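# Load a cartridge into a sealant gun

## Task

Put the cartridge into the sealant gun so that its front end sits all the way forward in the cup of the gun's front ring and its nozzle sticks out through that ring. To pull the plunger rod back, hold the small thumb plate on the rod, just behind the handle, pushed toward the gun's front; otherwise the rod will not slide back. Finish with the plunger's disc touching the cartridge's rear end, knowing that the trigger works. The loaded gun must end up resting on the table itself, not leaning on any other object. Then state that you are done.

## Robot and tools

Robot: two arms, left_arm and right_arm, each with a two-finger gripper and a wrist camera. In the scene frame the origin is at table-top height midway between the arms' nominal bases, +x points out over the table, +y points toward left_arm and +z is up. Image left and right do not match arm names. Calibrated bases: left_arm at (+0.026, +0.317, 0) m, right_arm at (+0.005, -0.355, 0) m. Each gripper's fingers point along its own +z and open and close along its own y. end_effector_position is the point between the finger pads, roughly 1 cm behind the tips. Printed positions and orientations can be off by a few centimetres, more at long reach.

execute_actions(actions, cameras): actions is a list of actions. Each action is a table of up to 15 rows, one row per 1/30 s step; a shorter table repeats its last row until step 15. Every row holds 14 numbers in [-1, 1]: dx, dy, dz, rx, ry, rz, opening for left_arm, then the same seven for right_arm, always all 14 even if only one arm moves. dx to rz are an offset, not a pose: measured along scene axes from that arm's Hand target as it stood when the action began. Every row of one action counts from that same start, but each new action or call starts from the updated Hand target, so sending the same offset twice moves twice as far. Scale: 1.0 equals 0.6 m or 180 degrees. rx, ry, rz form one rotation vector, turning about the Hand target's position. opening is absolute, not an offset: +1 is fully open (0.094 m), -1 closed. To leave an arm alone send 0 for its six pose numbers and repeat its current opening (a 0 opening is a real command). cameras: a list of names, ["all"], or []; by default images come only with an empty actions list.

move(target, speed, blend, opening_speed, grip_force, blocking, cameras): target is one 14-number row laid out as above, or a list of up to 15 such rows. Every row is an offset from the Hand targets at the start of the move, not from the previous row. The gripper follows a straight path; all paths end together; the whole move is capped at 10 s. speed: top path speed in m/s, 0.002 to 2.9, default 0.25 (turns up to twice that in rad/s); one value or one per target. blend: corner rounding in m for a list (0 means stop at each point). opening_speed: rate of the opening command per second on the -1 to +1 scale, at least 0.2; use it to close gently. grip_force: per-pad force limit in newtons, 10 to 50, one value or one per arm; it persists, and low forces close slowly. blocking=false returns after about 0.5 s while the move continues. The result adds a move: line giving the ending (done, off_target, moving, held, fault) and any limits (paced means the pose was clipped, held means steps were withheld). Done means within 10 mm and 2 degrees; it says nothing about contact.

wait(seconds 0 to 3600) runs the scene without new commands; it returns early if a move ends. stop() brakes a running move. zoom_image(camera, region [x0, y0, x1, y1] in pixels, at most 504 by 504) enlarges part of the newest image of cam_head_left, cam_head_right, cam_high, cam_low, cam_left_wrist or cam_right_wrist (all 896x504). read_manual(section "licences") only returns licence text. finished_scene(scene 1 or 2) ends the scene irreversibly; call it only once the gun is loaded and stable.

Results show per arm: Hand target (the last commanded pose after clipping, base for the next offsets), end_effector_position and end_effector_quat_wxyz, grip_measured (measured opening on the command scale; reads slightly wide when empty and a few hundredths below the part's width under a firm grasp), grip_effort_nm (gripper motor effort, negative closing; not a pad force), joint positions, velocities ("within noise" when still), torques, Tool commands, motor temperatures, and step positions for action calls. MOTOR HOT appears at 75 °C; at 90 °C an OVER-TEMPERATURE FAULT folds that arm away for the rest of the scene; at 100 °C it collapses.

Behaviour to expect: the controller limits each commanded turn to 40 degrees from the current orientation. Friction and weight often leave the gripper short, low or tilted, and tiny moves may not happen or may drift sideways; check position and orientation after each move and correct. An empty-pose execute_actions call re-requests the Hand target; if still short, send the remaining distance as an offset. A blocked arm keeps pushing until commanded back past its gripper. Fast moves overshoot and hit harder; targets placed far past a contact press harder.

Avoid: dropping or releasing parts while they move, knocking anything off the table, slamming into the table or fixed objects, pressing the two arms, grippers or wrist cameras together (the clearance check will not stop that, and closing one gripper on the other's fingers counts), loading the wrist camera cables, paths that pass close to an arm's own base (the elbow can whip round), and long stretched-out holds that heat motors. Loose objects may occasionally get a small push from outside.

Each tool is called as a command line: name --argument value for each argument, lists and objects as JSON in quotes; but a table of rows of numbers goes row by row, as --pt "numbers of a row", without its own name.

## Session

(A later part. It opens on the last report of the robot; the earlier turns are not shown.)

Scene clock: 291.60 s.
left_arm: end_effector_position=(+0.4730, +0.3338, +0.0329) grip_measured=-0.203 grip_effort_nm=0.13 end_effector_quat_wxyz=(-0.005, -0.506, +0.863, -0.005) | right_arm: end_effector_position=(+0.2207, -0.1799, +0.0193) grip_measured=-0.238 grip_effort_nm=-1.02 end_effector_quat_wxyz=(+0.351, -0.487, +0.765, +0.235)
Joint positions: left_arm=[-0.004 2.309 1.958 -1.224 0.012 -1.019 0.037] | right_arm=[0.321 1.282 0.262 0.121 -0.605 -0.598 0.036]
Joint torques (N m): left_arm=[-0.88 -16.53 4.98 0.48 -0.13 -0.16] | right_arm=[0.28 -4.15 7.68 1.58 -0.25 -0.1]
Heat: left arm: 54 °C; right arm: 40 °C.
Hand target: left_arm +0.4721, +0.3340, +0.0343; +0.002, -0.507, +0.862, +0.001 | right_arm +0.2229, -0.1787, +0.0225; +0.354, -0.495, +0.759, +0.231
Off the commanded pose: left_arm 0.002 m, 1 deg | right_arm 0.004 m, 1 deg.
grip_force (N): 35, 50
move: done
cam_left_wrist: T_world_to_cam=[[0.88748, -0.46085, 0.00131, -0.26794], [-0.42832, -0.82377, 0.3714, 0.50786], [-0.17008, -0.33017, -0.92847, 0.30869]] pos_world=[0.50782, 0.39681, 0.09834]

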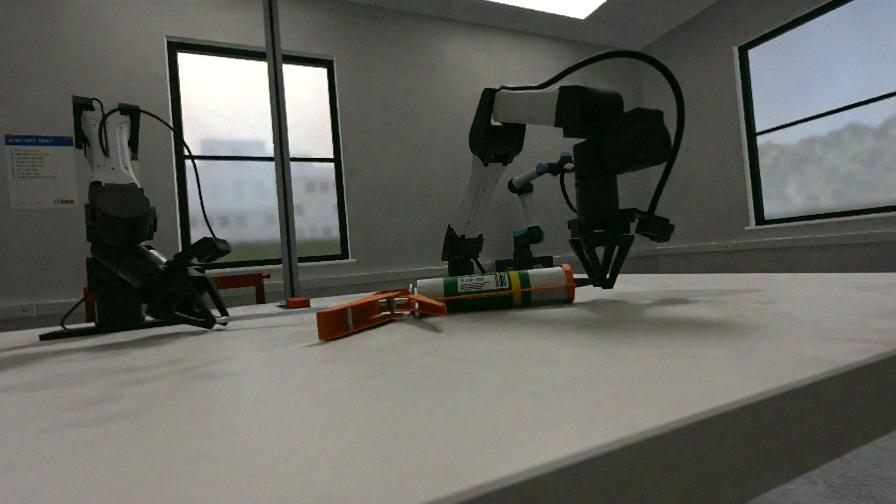

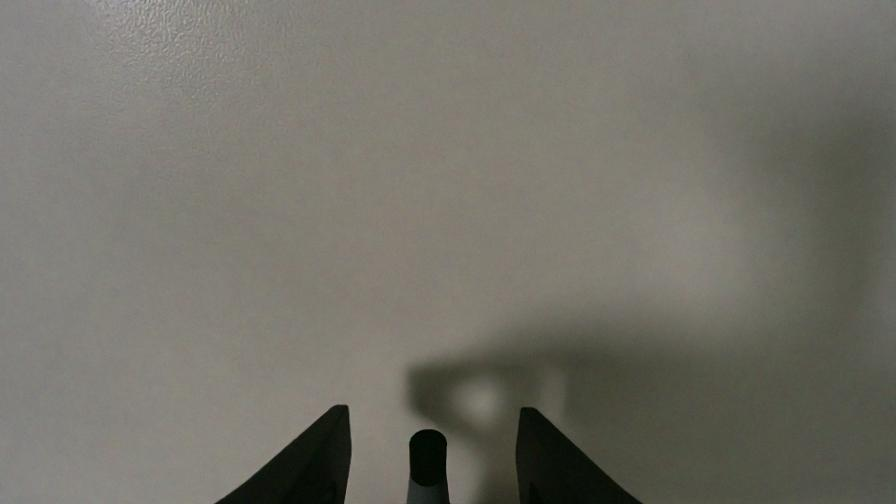

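move --pt "0 0 0 0 0 0 -0.2 0.0075 0.0155 0 0 0 0 -0.45" --speed 0.04 --cameras '["cam_low", "cam_high"]'

zoom_image --camera "cam_low" --region '[540, 242, 630, 312]'

zoom_image --camera "cam_high" --region '[410, 240, 470, 290]'

Scene clock: 292.50 s.
left_arm: end_effector_position=(+0.4730, +0.3338, +0.0329) grip_measured=-0.203 grip_effort_nm=0.13 end_effector_quat_wxyz=(-0.005, -0.506, +0.863, -0.005) | right_arm: end_effector_position=(+0.2199, -0.1777, +0.0161) grip_measured=-0.238 grip_effort_nm=-1.01 end_effector_quat_wxyz=(+0.344, -0.487, +0.769, +0.230)
Joint positions: left_arm=[-0.004 2.309 1.958 -1.224 0.012 -1.019 0.037] | right_arm=[0.344 1.293 0.266 0.124 -0.579 -0.582 0.036]
Joint torques (N m): left_arm=[-0.87 -16.68 4.92 0.47 -0.15 -0.16] | right_arm=[1.76 -2.21 9.01 1.95 -0.26 0.11]
Motor temperatures (°C): left_arm=[23 55 36 24 23 22 24] | right_arm=[24 31 36 40 23 21 28]
Heat: left arm: 55 °C; right arm: 40 °C.
Hand target: left_arm +0.4721, +0.3340, +0.0343; +0.002, -0.507, +0.862, +0.001 | right_arm +0.2274, -0.1694, +0.0225; +0.354, -0.495, +0.759, +0.231
Off the commanded pose: left_arm 0.002 m, 1 deg | right_arm 0.013 m, 2 deg.
grip_force (N): 35, 50
move: off_target (right_arm)
Images, in order (width x height): cam_high 896x504, cam_low 896x504.

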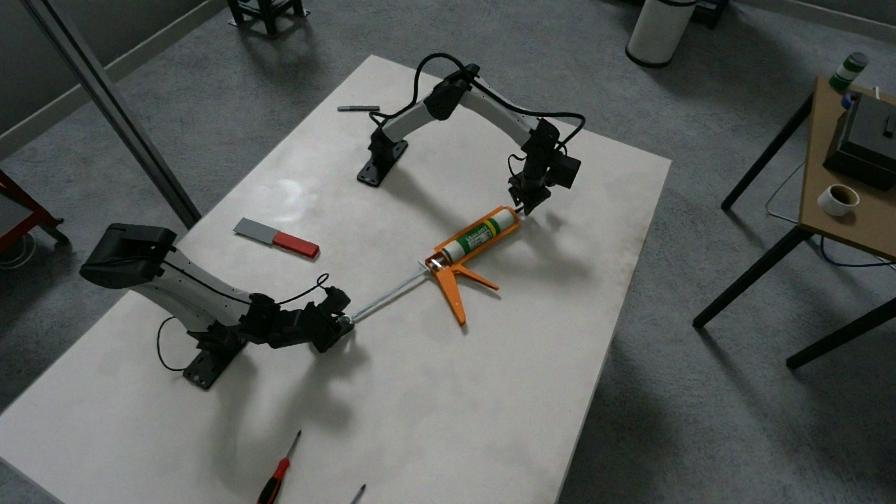

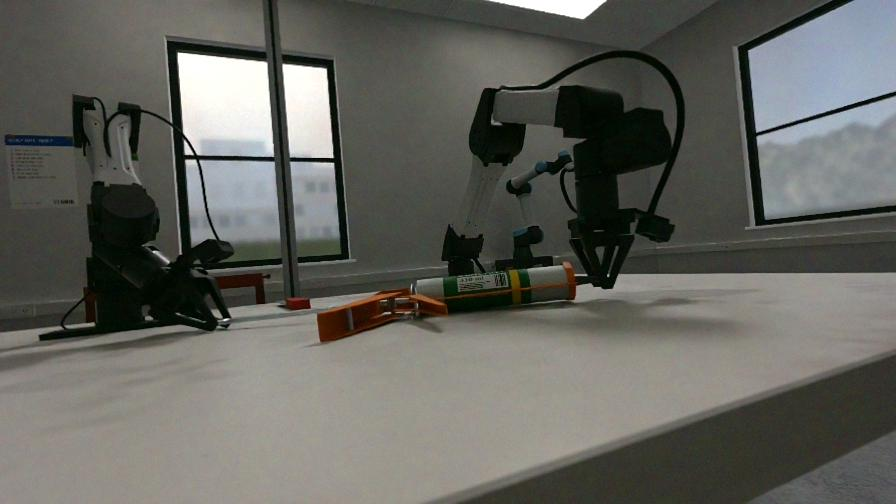

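Scaled by 5.600 from the camera's image (finer frame: 1280x720).

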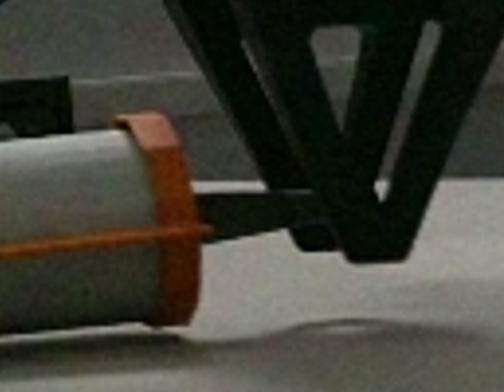

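Scaled by 8.400 from the camera's image (finer frame: 1280x720).

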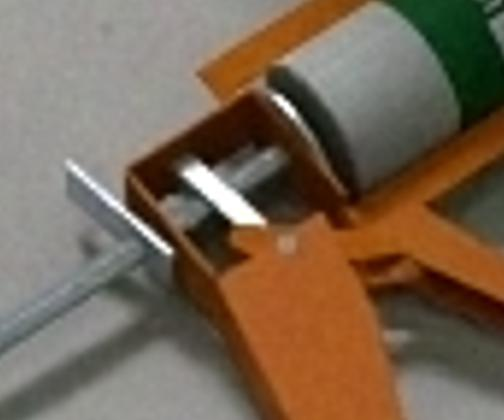

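move --pt "0 0 0 0 0 0 -0.2 0.0067 0.0153 0.005 0 0 0 -0.45" --speed 0.04 --cameras '["cam_low", "cam_high"]'

zoom_image --camera "cam_low" --region '[540, 242, 630, 312]'

zoom_image --camera "cam_high" --region '[410, 240, 470, 290]'

Scene clock: 293.47 s.
left_arm: end_effector_position=(+0.4730, +0.3338, +0.0329) grip_measured=-0.203 grip_effort_nm=0.13 end_effector_quat_wxyz=(-0.005, -0.506, +0.863, -0.005) | right_arm: end_effector_position=(+0.2226, -0.1700, +0.0173) grip_measured=-0.238 grip_effort_nm=-1.01 end_effector_quat_wxyz=(+0.340, -0.488, +0.770, +0.229)
Joint positions: left_arm=[-0.004 2.309 1.958 -1.224 0.012 -1.019 0.037] | right_arm=[0.383 1.313 0.288 0.131 -0.552 -0.551 0.036]
Joint torques (N m): left_arm=[-0.87 -16.64 4.93 0.46 -0.13 -0.16] | right_arm=[1.72 -2.51 9.29 2.03 -0.27 0.14]
Motor temperatures (°C): left_arm=[23 55 36 24 23 22 24] | right_arm=[24 31 36 40 23 21 28]
Heat: left arm: 55 °C; right arm: 40 °C.
Hand target: left_arm +0.4721, +0.3340, +0.0343; +0.002, -0.507, +0.862, +0.001 | right_arm +0.2315, -0.1602, +0.0255; +0.354, -0.495, +0.759, +0.231
Off the commanded pose: left_arm 0.002 m, 1 deg | right_arm 0.016 m, 2 deg.
grip_force (N): 35, 50
move: off_target (right_arm)
Images, in order (width x height): cam_high 896x504, cam_low 896x504.

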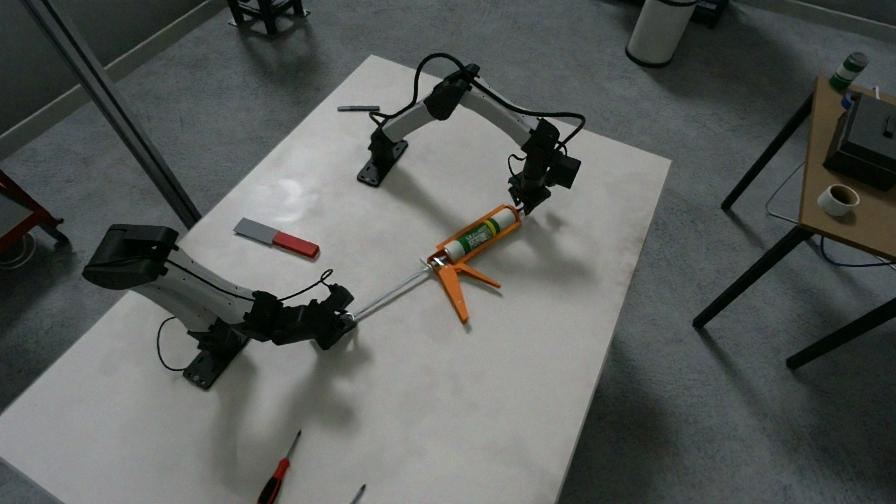

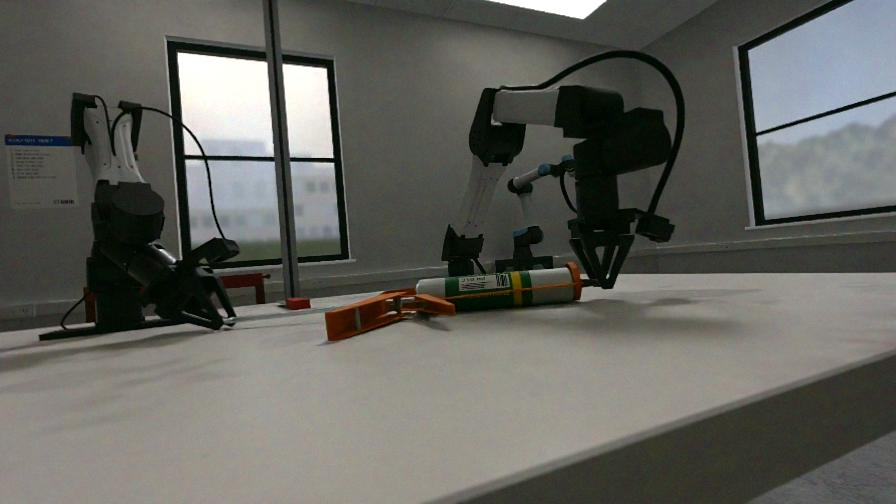

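Scaled by 5.600 from the camera's image (finer frame: 1280x720).

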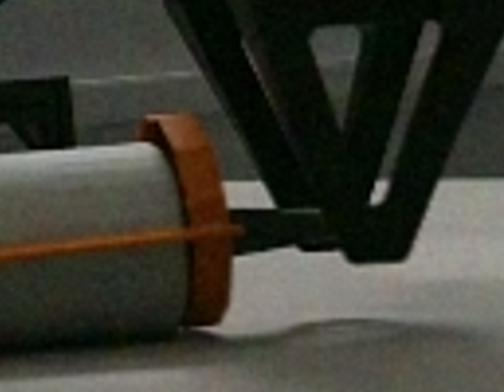

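Scaled by 8.400 from the camera's image (finer frame: 1280x720).

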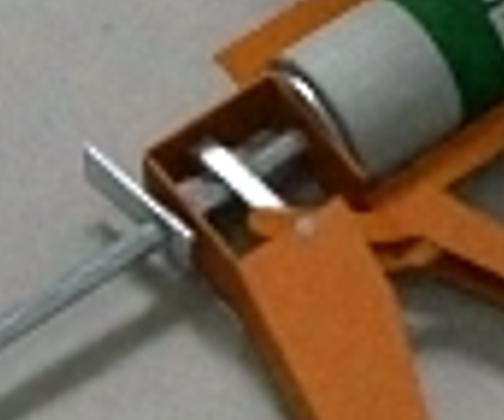

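move --pt "0 0 0 0 0 0 -0.2 -0.009 -0.02 0.003 0 0 0 -0.45" --speed 0.06 --cameras '["cam_low", "cam_left_wrist", "cam_right_wrist"]'

zoom_image --camera "cam_low" --region '[540, 242, 630, 312]'

Scene clock: 294.80 s.
left_arm: end_effector_position=(+0.4730, +0.3338, +0.0329) grip_measured=-0.203 grip_effort_nm=0.13 end_effector_quat_wxyz=(-0.005, -0.506, +0.863, -0.005) | right_arm: end_effector_position=(+0.2236, -0.1727, +0.0202) grip_measured=-0.238 grip_effort_nm=-1.01 end_effector_quat_wxyz=(+0.344, -0.487, +0.769, +0.231)
Joint positions: left_arm=[-0.004 2.309 1.958 -1.224 0.012 -1.019 0.037] | right_arm=[0.362 1.3 0.288 0.119 -0.57 -0.564 0.036]
Joint torques (N m): left_arm=[-0.88 -16.61 4.93 0.47 -0.16 -0.17] | right_arm=[-0.81 -5.87 7.42 1.58 -0.42 -0.15]
Motor temperatures (°C): left_arm=[23 55 35 24 23 22 24] | right_arm=[24 31 36 40 23 21 28]
Heat: left arm: 55 °C; right arm: 40 °C.
Hand target: left_arm +0.4721, +0.3340, +0.0343; +0.002, -0.507, +0.862, +0.001 | right_arm +0.2260, -0.1722, +0.0274; +0.354, -0.495, +0.759, +0.231
Off the commanded pose: left_arm 0.002 m, 1 deg | right_arm 0.008 m, 2 deg.
grip_force (N): 35, 50
move: done
cam_left_wrist: T_world_to_cam=[[0.88748, -0.46085, 0.00131, -0.26794], [-0.42832, -0.82377, 0.3714, 0.50786], [-0.17008, -0.33017, -0.92847, 0.30869]] pos_world=[0.50782, 0.39681, 0.09834]
cam_right_wrist: T_world_to_cam=[[0.92688, -0.37472, 0.02192, -0.27908], [-0.31523, -0.80876, -0.49652, -0.01349], [0.20378, 0.45331, -0.86775, 0.1319]] pos_world=[0.22754, -0.17528, 0.11388]

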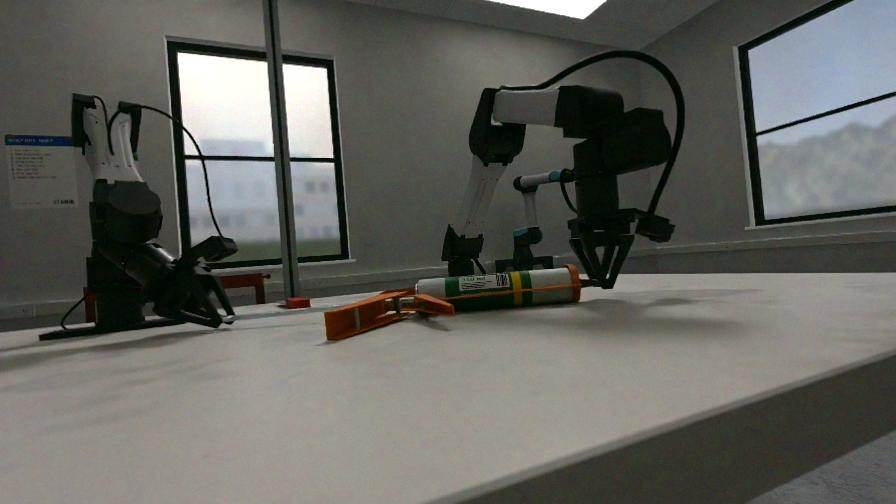

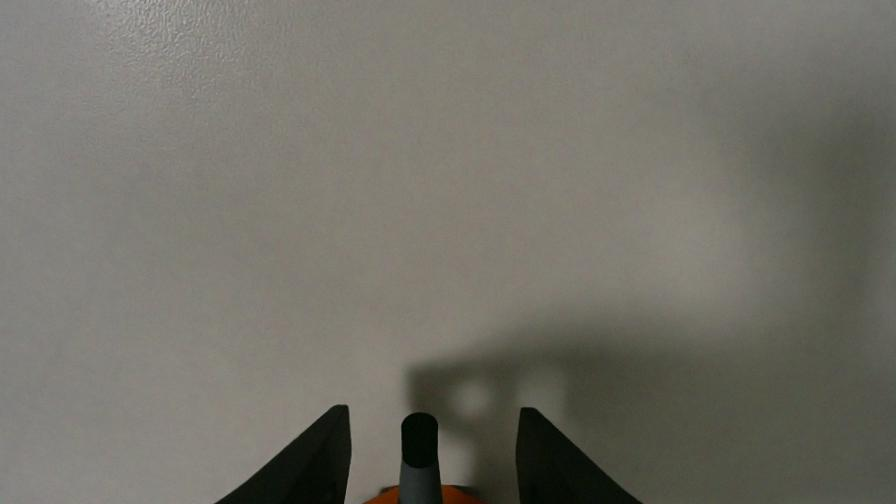

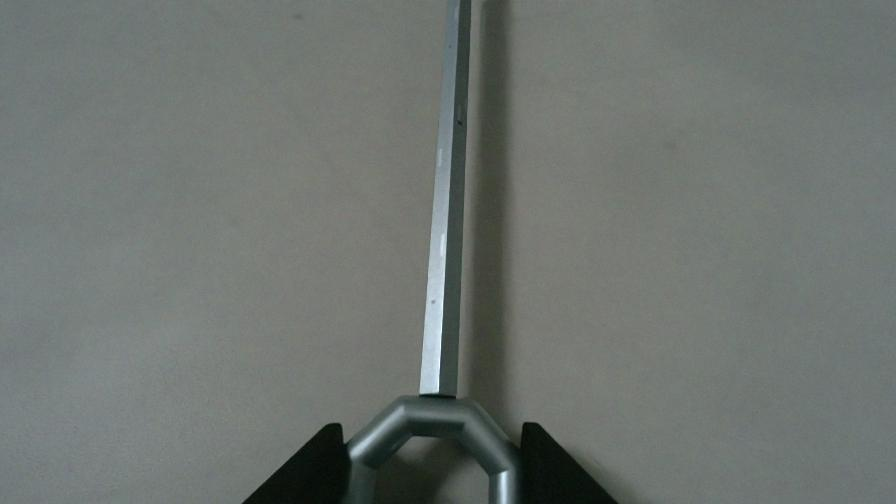

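Scaled by 5.600 from the camera's image (finer frame: 1280x720).

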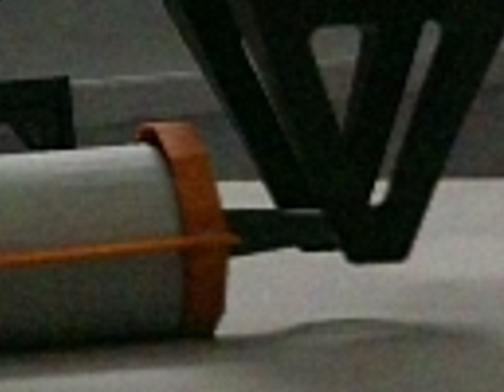

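move --pt "0 0 0 0 0 0 -0.93 0 0 0 0 0 0 -0.45" --pt "0.001 0.003 0.022 0 0 0.0 -0.93 0 0 0.0 0 0 0 -0.45" --speed 0.05 --opening_speed 0.7 --grip_force '[35, 50]' --cameras '["cam_low", "cam_left_wrist"]'

zoom_image --camera "cam_low" --region '[540, 242, 630, 312]'

Scene clock: 297.80 s.
left_arm: end_effector_position=(+0.4700, +0.3337, +0.0330) grip_measured=-0.849 grip_effort_nm=-0.76 end_effector_quat_wxyz=(-0.010, -0.506, +0.862, -0.002) | right_arm: end_effector_position=(+0.2236, -0.1727, +0.0202) grip_measured=-0.238 grip_effort_nm=-1.02 end_effector_quat_wxyz=(+0.344, -0.487, +0.769, +0.231)
Joint positions: left_arm=[-0.004 2.309 1.958 -1.236 0.012 -1.019 0.007] | right_arm=[0.362 1.3 0.288 0.119 -0.57 -0.564 0.036]
Joint torques (N m): left_arm=[-0.46 -17.07 8.98 0 -0.15 -0.13] | right_arm=[-0.83 -5.89 7.42 1.59 -0.41 -0.16]
Motor temperatures (°C): left_arm=[23 56 35 24 23 22 24] | right_arm=[24 32 36 40 23 21 28]
Heat: left arm: 56 °C; right arm: 40 °C.
Hand target: left_arm +0.4728, +0.3358, +0.0475; +0.002, -0.507, +0.862, +0.001 | right_arm +0.2261, -0.1722, +0.0274; +0.354, -0.495, +0.759, +0.231
Off the commanded pose: left_arm 0.015 m, 1 deg | right_arm 0.008 m, 2 deg.
grip_force (N): 35, 50
move: off_target (left_arm)
cam_left_wrist: T_world_to_cam=[[0.88743, -0.46086, -0.00947, -0.26488], [-0.42375, -0.82372, 0.37671, 0.50411], [-0.18141, -0.33029, -0.92628, 0.31345]] pos_world=[0.50554, 0.3967, 0.09793]

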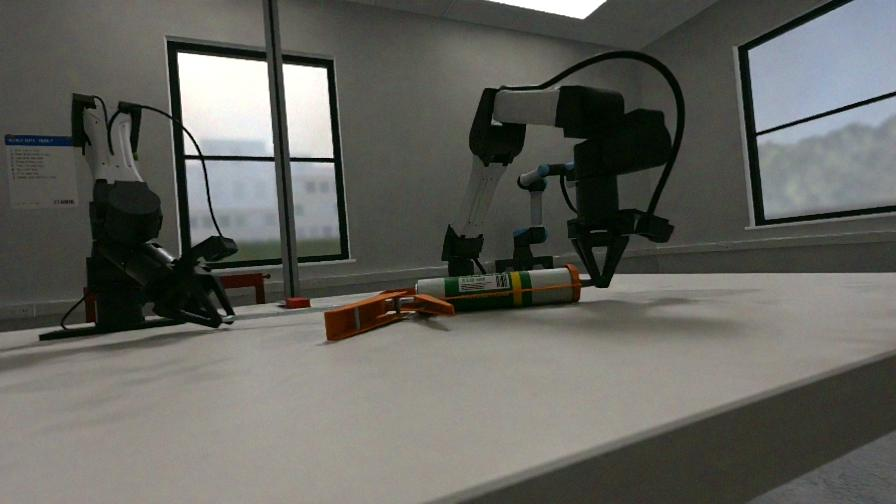

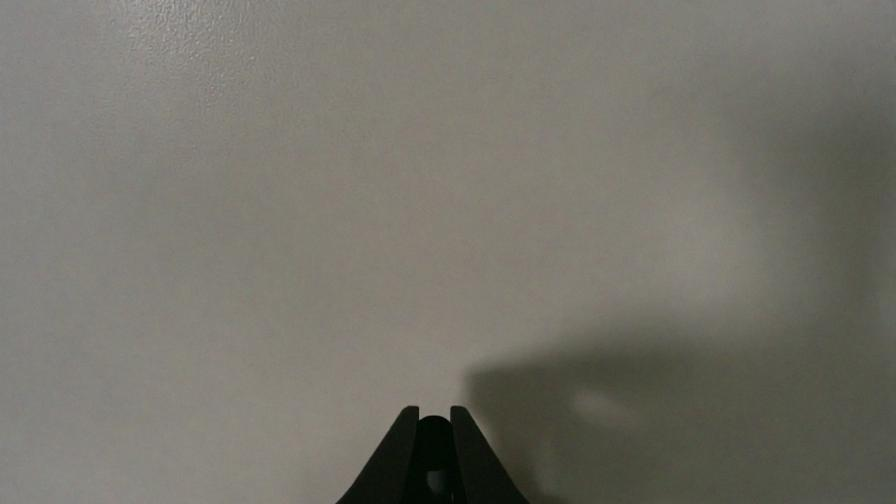

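Scaled by 5.600 from the camera's image (finer frame: 1280x720).

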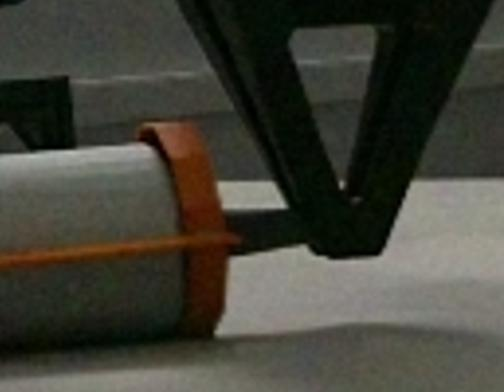

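move --pt "0.0083 0.0117 0.0075 0 0 0.0 -0.93 0 0 0 0 0 0 -0.45" --speed 0.05 --cameras '["cam_low"]'

zoom_image --camera "cam_low" --region '[540, 242, 630, 312]'

Scene clock: 298.70 s.
left_arm: end_effector_position=(+0.4700, +0.3341, +0.0450) grip_measured=-0.849 grip_effort_nm=-0.76 end_effector_quat_wxyz=(-0.012, -0.507, +0.862, -0.001) | right_arm: end_effector_position=(+0.2226, -0.1730, +0.0194) grip_measured=-0.238 grip_effort_nm=-1.02 end_effector_quat_wxyz=(+0.342, -0.487, +0.769, +0.232)
Joint positions: left_arm=[-0.003 2.309 2.006 -1.288 0.013 -1.019 0.007] | right_arm=[0.362 1.3 0.288 0.113 -0.57 -0.565 0.036]
Joint torques (N m): left_arm=[0.73 -14.68 9.95 0.2 -0.16 0.02] | right_arm=[-0.8 -5.9 7.42 1.64 -0.41 -0.15]
Motor temperatures (°C): left_arm=[23 57 35 24 23 22 24] | right_arm=[24 32 36 40 23 21 28]
Heat: left arm: 57 °C; right arm: 40 °C.
Hand target: left_arm +0.4777, +0.3427, +0.0520; +0.002, -0.507, +0.862, +0.001 | right_arm +0.2260, -0.1722, +0.0274; +0.354, -0.495, +0.759, +0.231
Off the commanded pose: left_arm 0.014 m, 2 deg | right_arm 0.009 m, 2 deg.
grip_force (N): 35, 50
move: off_target (left_arm)

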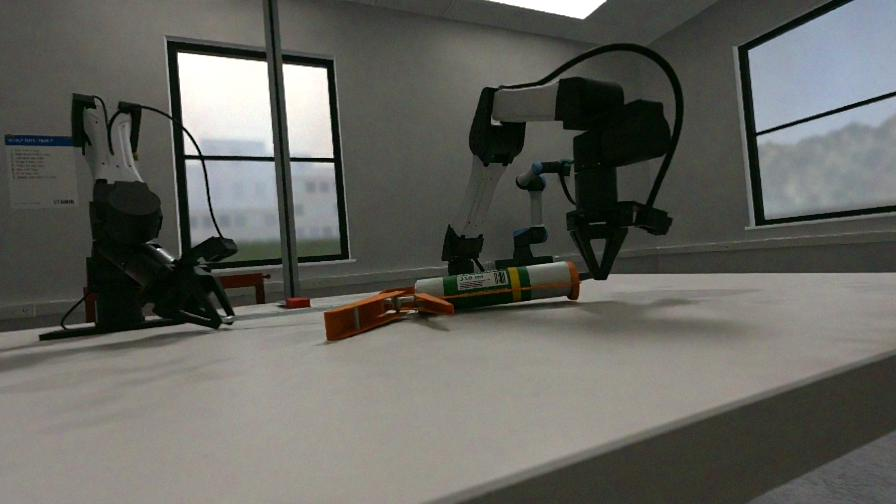

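Scaled by 5.600 from the camera's image (finer frame: 1280x720).

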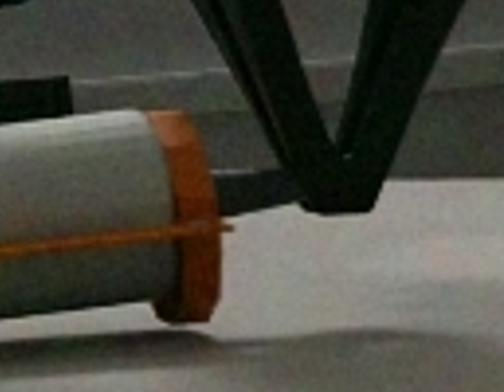

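move --pt "0 0 -0.0233 0 0 0.0 -0.93 0 0 0 0 0 0 -0.45" --pt "0.0067 0.0117 -0.0267 0 0 0.0 -0.93 0 0 0 0 0 0 -0.45" --speed 0.04 --blend '[0.005, 0]' --cameras '["cam_low"]'

zoom_image --camera "cam_low" --region '[540, 242, 630, 312]'

Scene clock: 300.13 s.
left_arm: end_effector_position=(+0.4727, +0.3418, +0.0359) grip_measured=-0.849 grip_effort_nm=-0.76 end_effector_quat_wxyz=(-0.014, -0.508, +0.861, -0.002) | right_arm: end_effector_position=(+0.2226, -0.1727, +0.0201) grip_measured=-0.238 grip_effort_nm=-1.02 end_effector_quat_wxyz=(+0.343, -0.487, +0.769, +0.232)
Joint positions: left_arm=[0.015 2.33 2.006 -1.269 0.015 -1.005 0.007] | right_arm=[0.362 1.298 0.288 0.113 -0.572 -0.565 0.036]
Joint torques (N m): left_arm=[0.53 -14.3 8.5 0.53 -0.19 0] | right_arm=[-0.83 -5.7 7.42 1.62 -0.39 -0.15]
Motor temperatures (°C): left_arm=[23 57 36 24 23 22 24] | right_arm=[24 32 35 40 23 21 28]
Heat: left arm: 57 °C; right arm: 40 °C.
Hand target: left_arm +0.4817, +0.3498, +0.0360; +0.002, -0.507, +0.862, +0.001 | right_arm +0.2260, -0.1722, +0.0274; +0.354, -0.495, +0.759, +0.231
Off the commanded pose: left_arm 0.012 m, 2 deg | right_arm 0.008 m, 2 deg.
grip_force (N): 35, 50
move: off_target (left_arm); blend cut to 0.0042 m at target 1

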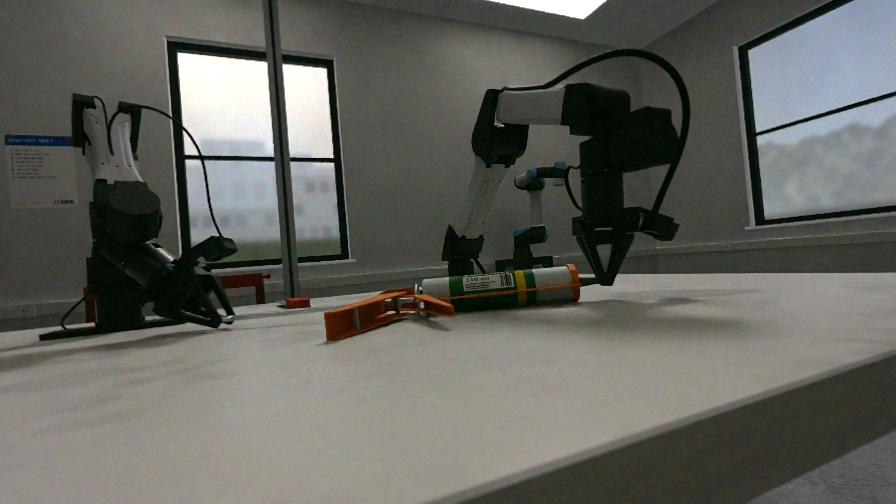

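Scaled by 5.600 from the camera's image (finer frame: 1280x720).

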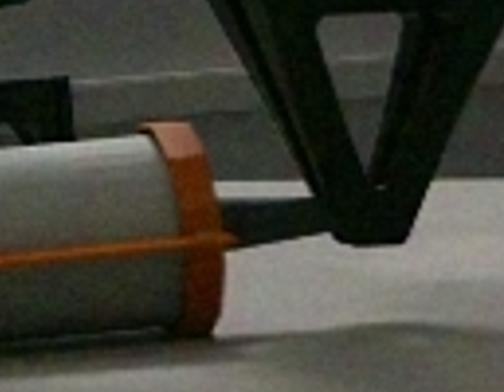

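move --pt "0.005 0.0088 0.0 0 0 0.0 -0.93 0 0 0 0 0 0 -0.45" --speed 0.04 --cameras '["cam_low", "cam_high"]'

zoom_image --camera "cam_low" --region '[540, 242, 630, 312]'

zoom_image --camera "cam_high" --region '[410, 230, 510, 330]'

Scene clock: 301.13 s.
left_arm: end_effector_position=(+0.4736, +0.3417, +0.0353) grip_measured=-0.849 grip_effort_nm=-0.76 end_effector_quat_wxyz=(-0.016, -0.504, +0.863, -0.001) | right_arm: end_effector_position=(+0.2226, -0.1727, +0.0201) grip_measured=-0.238 grip_effort_nm=-1.02 end_effector_quat_wxyz=(+0.343, -0.487, +0.769, +0.232)
Joint positions: left_arm=[0.015 2.341 2.023 -1.281 0.016 -0.996 0.007] | right_arm=[0.362 1.298 0.288 0.113 -0.572 -0.565 0.036]
Joint torques (N m): left_arm=[1.46 -13.93 9.39 0.48 -0.18 0.05] | right_arm=[-0.84 -5.67 7.43 1.64 -0.39 -0.15]
Motor temperatures (°C): left_arm=[23 57 36 24 23 22 24] | right_arm=[24 32 35 40 23 21 28]
Heat: left arm: 57 °C; right arm: 40 °C.
Hand target: left_arm +0.4848, +0.3551, +0.0361; +0.002, -0.507, +0.862, +0.001 | right_arm +0.2260, -0.1722, +0.0274; +0.354, -0.495, +0.759, +0.231
Off the commanded pose: left_arm 0.017 m, 2 deg | right_arm 0.008 m, 2 deg.
grip_force (N): 35, 50
move: off_target (left_arm)
Images, in order (width x height): cam_high 896x504, cam_low 896x504.

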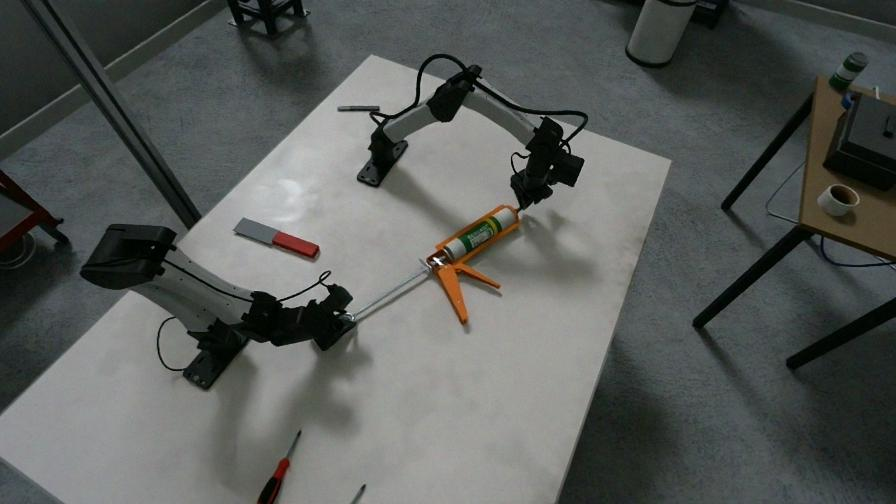

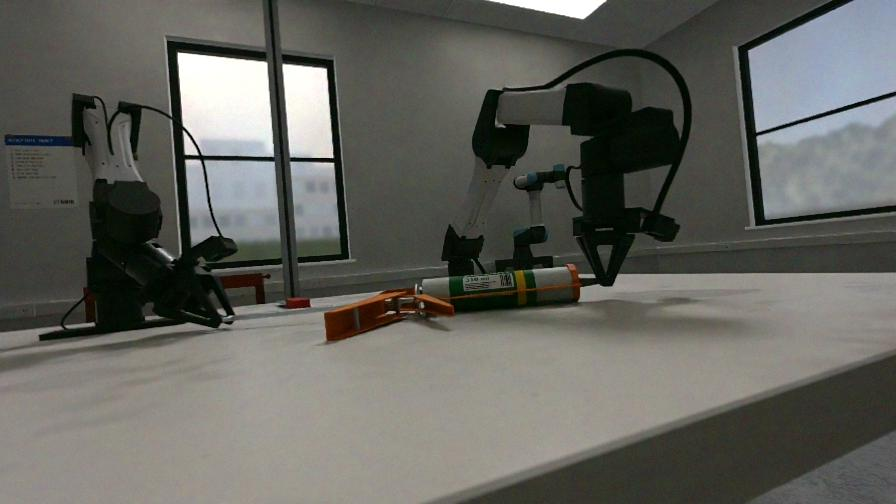

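Scaled by 5.600 from the camera's image (finer frame: 1280x720).

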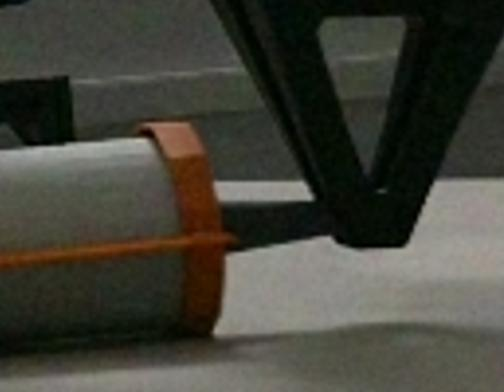

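Scaled by 5.040 from the camera's image (finer frame: 1280x720).

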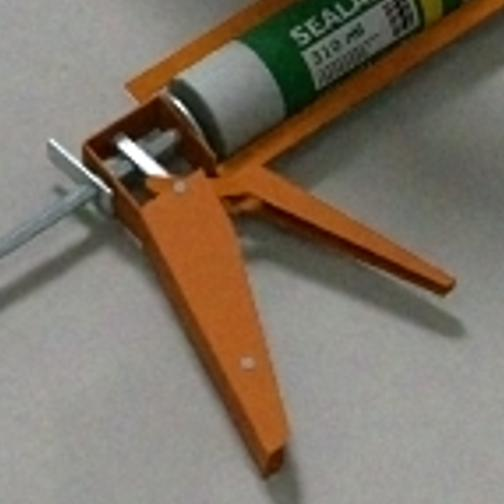

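move --pt "-0.0187 -0.0223 0.0 0 0 0.0 -0.93 0 0 0.0 0 0 0 -0.45" --pt "-0.0187 -0.0223 0.0 0 0 0.0 -0.2 0 0 0.0 0 0 0 -0.45" --pt "-0.0187 -0.0223 0.125 0 0 0.0 0.3 0 0 0.0 0 0 0 -0.45" --pt "-0.0913 -0.1517 0.125 0 0 0.0 0.96 0 0 0.0 0 0 0 -0.45" --speed '[0.05, 0.05, 0.15, 0.25]' --grip_force '[50, 50]' --cameras '["cam_low", "cam_left_wrist"]'

zoom_image --camera "cam_low" --region '[540, 242, 630, 312]'

Scene clock: 308.60 s.
left_arm: end_effector_position=(+0.4306, +0.2595, +0.1043) grip_measured=+0.957 grip_effort_nm=0.13 end_effector_quat_wxyz=(-0.011, -0.499, +0.866, +0.002) | right_arm: end_effector_position=(+0.2226, -0.1727, +0.0201) grip_measured=-0.238 grip_effort_nm=-1.02 end_effector_quat_wxyz=(+0.343, -0.487, +0.769, +0.232)
Joint positions: left_arm=[-0.184 2.137 1.96 -1.413 0.01 -1.183 0.092] | right_arm=[0.362 1.298 0.288 0.113 -0.572 -0.565 0.036]
Joint torques (N m): left_arm=[0.08 -16.49 4.89 0.41 -0.13 -0.23] | right_arm=[-0.84 -5.68 7.43 1.64 -0.39 -0.16]
Motor temperatures (°C): left_arm=[23 57 36 24 23 22 24] | right_arm=[24 32 35 39 23 21 28]
Heat: left arm: 57 °C; right arm: 39 °C.
Hand target: left_arm +0.4299, +0.2640, +0.1110; +0.002, -0.507, +0.862, +0.002 | right_arm +0.2260, -0.1722, +0.0274; +0.354, -0.495, +0.759, +0.231
Off the commanded pose: left_arm 0.008 m, 2 deg | right_arm 0.008 m, 2 deg.
move: done
cam_left_wrist: T_world_to_cam=[[0.87986, -0.47498, -0.0155, -0.25594], [-0.43536, -0.8187, 0.37442, 0.40336], [-0.19053, -0.32269, -0.92713, 0.34993]] pos_world=[0.46747, 0.32158, 0.16944]

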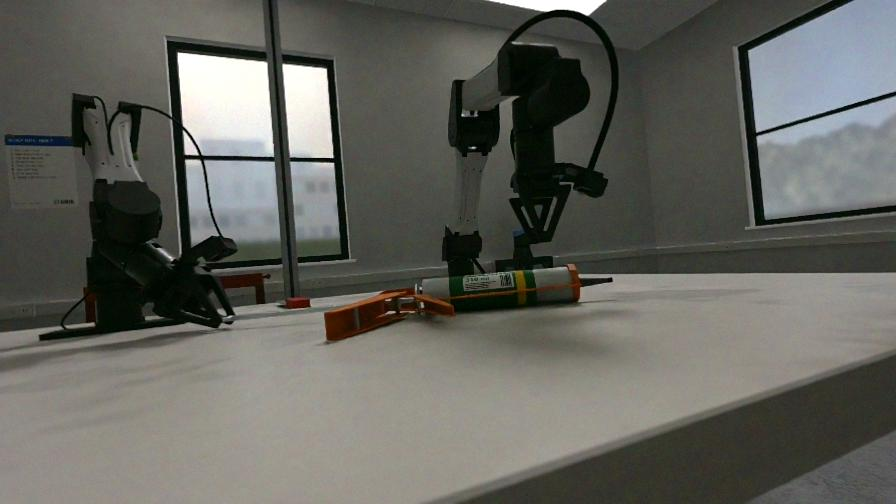

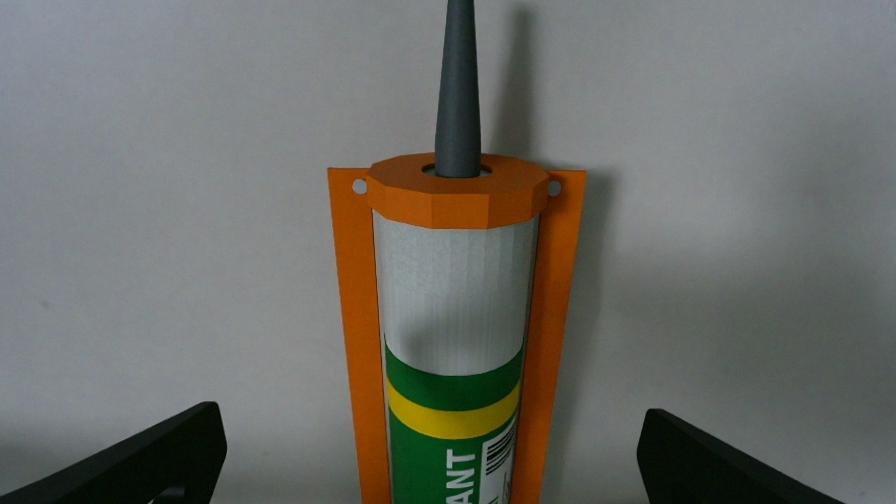

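Scaled by 5.600 from the camera's image (finer frame: 1280x720).

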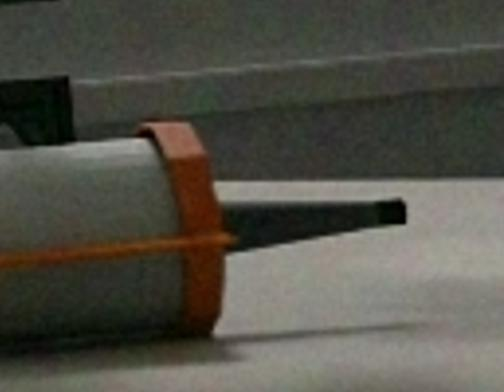

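move --pt "0.0078 -0.01 -0.0817 0 0 0.0 0.97 0 0 0.0 0 0 0 -0.45" --speed 0.15 --cameras '["cam_left_wrist"]'

Scene clock: 310.37 s.
left_arm: end_effector_position=(+0.4367, +0.2586, +0.0667) grip_measured=+0.967 grip_effort_nm=0.13 end_effector_quat_wxyz=(+0.001, -0.504, +0.863, -0.007) | right_arm: end_effector_position=(+0.2226, -0.1727, +0.0201) grip_measured=-0.238 grip_effort_nm=-1.01 end_effector_quat_wxyz=(+0.343, -0.487, +0.769, +0.232)
Joint positions: left_arm=[-0.184 2.135 1.808 -1.234 0.01 -1.195 0.092] | right_arm=[0.362 1.298 0.288 0.113 -0.572 -0.565 0.036]
Joint torques (N m): left_arm=[-1.11 -13.68 4.96 0.47 -0.13 -0.21] | right_arm=[-0.81 -5.68 7.46 1.63 -0.39 -0.14]
Motor temperatures (°C): left_arm=[23 57 36 24 23 22 24] | right_arm=[24 32 35 39 23 21 28]
Heat: left arm: 57 °C; right arm: 39 °C.
Hand target: left_arm +0.4347, +0.2580, +0.0620; +0.002, -0.507, +0.862, +0.001 | right_arm +0.2260, -0.1722, +0.0274; +0.354, -0.495, +0.759, +0.231
Off the commanded pose: left_arm 0.005 m, 1 deg | right_arm 0.008 m, 2 deg.
move: done
cam_left_wrist: T_world_to_cam=[[0.88584, -0.46386, 0.01125, -0.26955], [-0.43546, -0.82274, 0.36535, 0.42102], [-0.16022, -0.32854, -0.9308, 0.30452]] pos_world=[0.4709, 0.3214, 0.13265]

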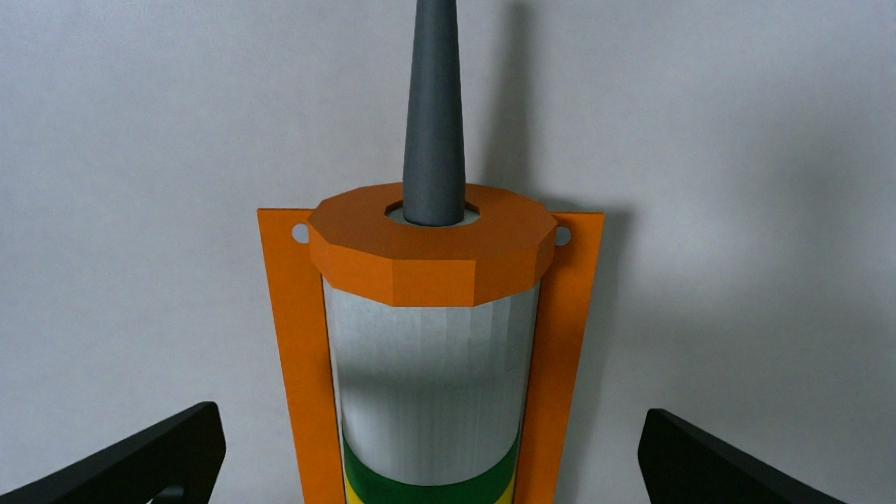

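move --pt "0 0 -0.0608 0 0 0.0 0.97 0 0 0.0 0 0 0 -0.45" --pt "0 0 -0.0608 0 0 0.0 0.4 0 0 0.0 0 0 0 -0.45" --speed 0.1 --opening_speed 0.8 --cameras '["cam_left_wrist", "cam_low"]'

zoom_image --camera "cam_low" --region '[540, 242, 630, 312]'

Scene clock: 312.73 s.
left_arm: end_effector_position=(+0.4366, +0.2588, +0.0361) grip_measured=+0.689 grip_effort_nm=-1.03 end_effector_quat_wxyz=(+0.005, -0.505, +0.863, -0.010) | right_arm: end_effector_position=(+0.2226, -0.1727, +0.0202) grip_measured=-0.238 grip_effort_nm=-1.01 end_effector_quat_wxyz=(+0.343, -0.487, +0.769, +0.233)
Joint positions: left_arm=[-0.184 2.143 1.698 -1.106 0.009 -1.196 0.079] | right_arm=[0.362 1.298 0.288 0.113 -0.572 -0.565 0.036]
Joint torques (N m): left_arm=[-1.17 -12.04 5.01 0.56 -0.12 -0.2] | right_arm=[-0.8 -5.7 7.43 1.63 -0.39 -0.15]
Motor temperatures (°C): left_arm=[23 56 36 24 23 22 24] | right_arm=[24 32 35 39 23 21 28]
Heat: left arm: 56 °C; right arm: 39 °C.
Hand target: left_arm +0.4346, +0.2579, +0.0255; +0.002, -0.507, +0.862, +0.001 | right_arm +0.2260, -0.1722, +0.0274; +0.354, -0.495, +0.759, +0.231
Off the commanded pose: left_arm 0.011 m, 1 deg | right_arm 0.008 m, 2 deg.
move: off_target (left_arm); target 2's new opening was sent with left_arm's hand 0.011 m and 2 deg from that target
cam_left_wrist: T_world_to_cam=[[0.88606, -0.46315, 0.01985, -0.26965], [-0.43829, -0.82301, 0.36133, 0.43386], [-0.15101, -0.32886, -0.93223, 0.27222]] pos_world=[0.47019, 0.3217, 0.10236]
Images, in order (width x height): cam_low 896x504, cam_left_wrist 896x504.

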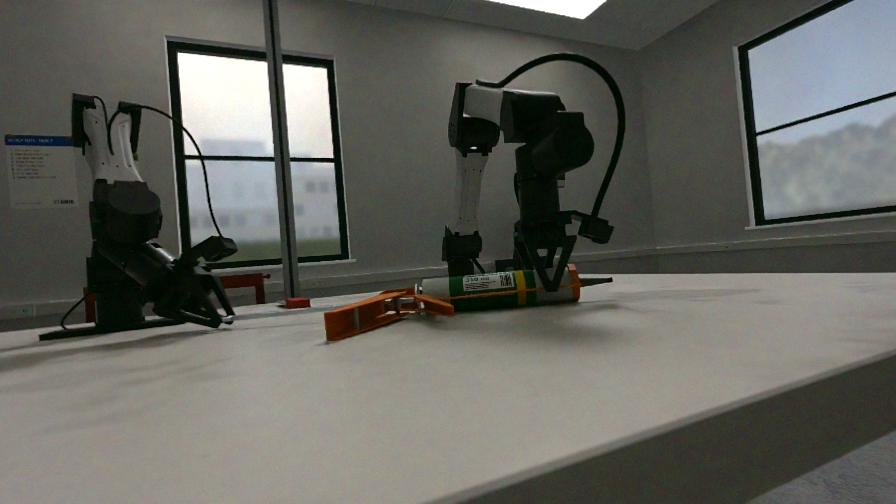

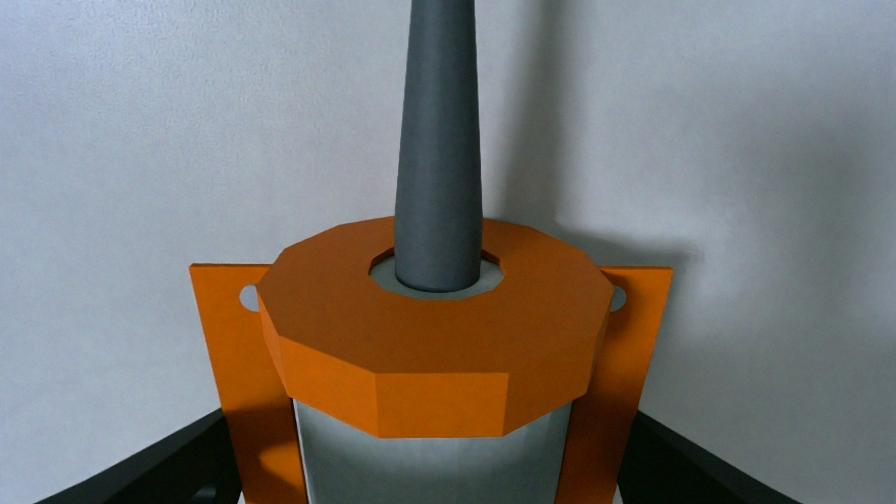

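Scaled by 5.600 from the camera's image (finer frame: 1280x720).

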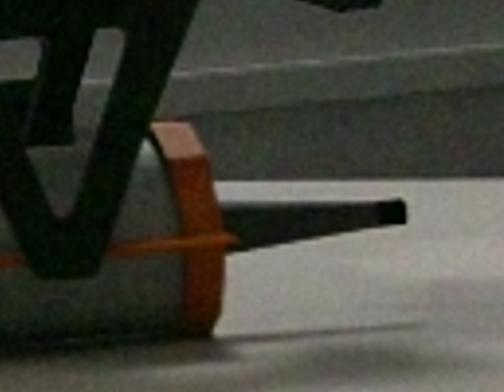

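move --target '[-0.0081, -0.0145, 0, 0, 0, 0, 0.4, 0.01, 0.0229, 0, 0, 0, 0, -0.45]' --speed 0.03 --cameras '["cam_high", "cam_low"]'

Scene clock: 315.00 s.
left_arm: end_effector_position=(+0.4373, +0.2581, +0.0354) grip_measured=+0.689 grip_effort_nm=-1.04 end_effector_quat_wxyz=(+0.013, -0.503, +0.864, -0.002) | right_arm: end_effector_position=(+0.2214, -0.1703, +0.0192) grip_measured=-0.238 grip_effort_nm=-1.01 end_effector_quat_wxyz=(+0.339, -0.486, +0.772, +0.230)
Joint positions: left_arm=[-0.194 2.143 1.694 -1.098 -0.013 -1.201 0.079] | right_arm=[0.383 1.298 0.289 0.114 -0.553 -0.546 0.036]
Joint torques (N m): left_arm=[-2.22 -13.19 3.64 0.56 0.07 -0.36] | right_arm=[2.35 -1.54 9.87 2.12 -0.22 0.15]
Motor temperatures (°C): left_arm=[23 56 36 24 23 22 24] | right_arm=[24 32 35 39 23 21 28]
Heat: left arm: 56 °C; right arm: 39 °C.
Hand target: left_arm +0.4299, +0.2493, +0.0256; +0.002, -0.507, +0.862, +0.001 | right_arm +0.2320, -0.1585, +0.0274; +0.354, -0.495, +0.759, +0.231
Off the commanded pose: left_arm 0.015 m, 2 deg | right_arm 0.018 m, 2 deg.
move: off_target (left_arm, right_arm)

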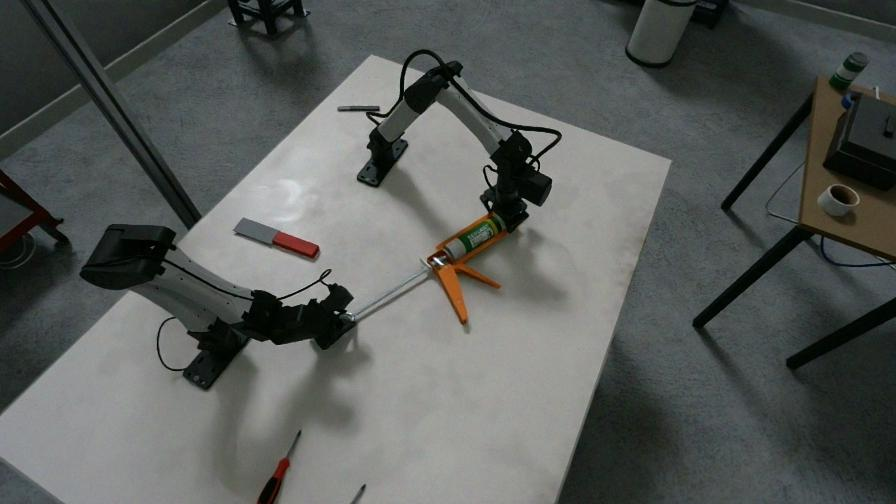

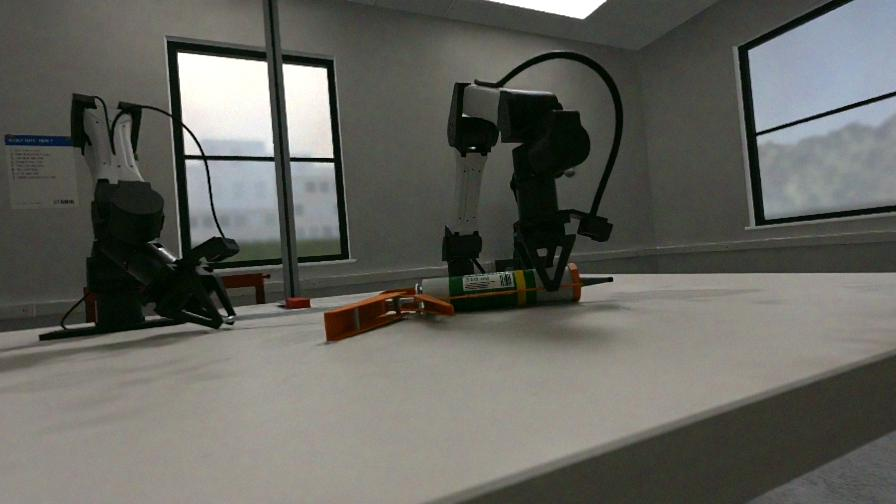

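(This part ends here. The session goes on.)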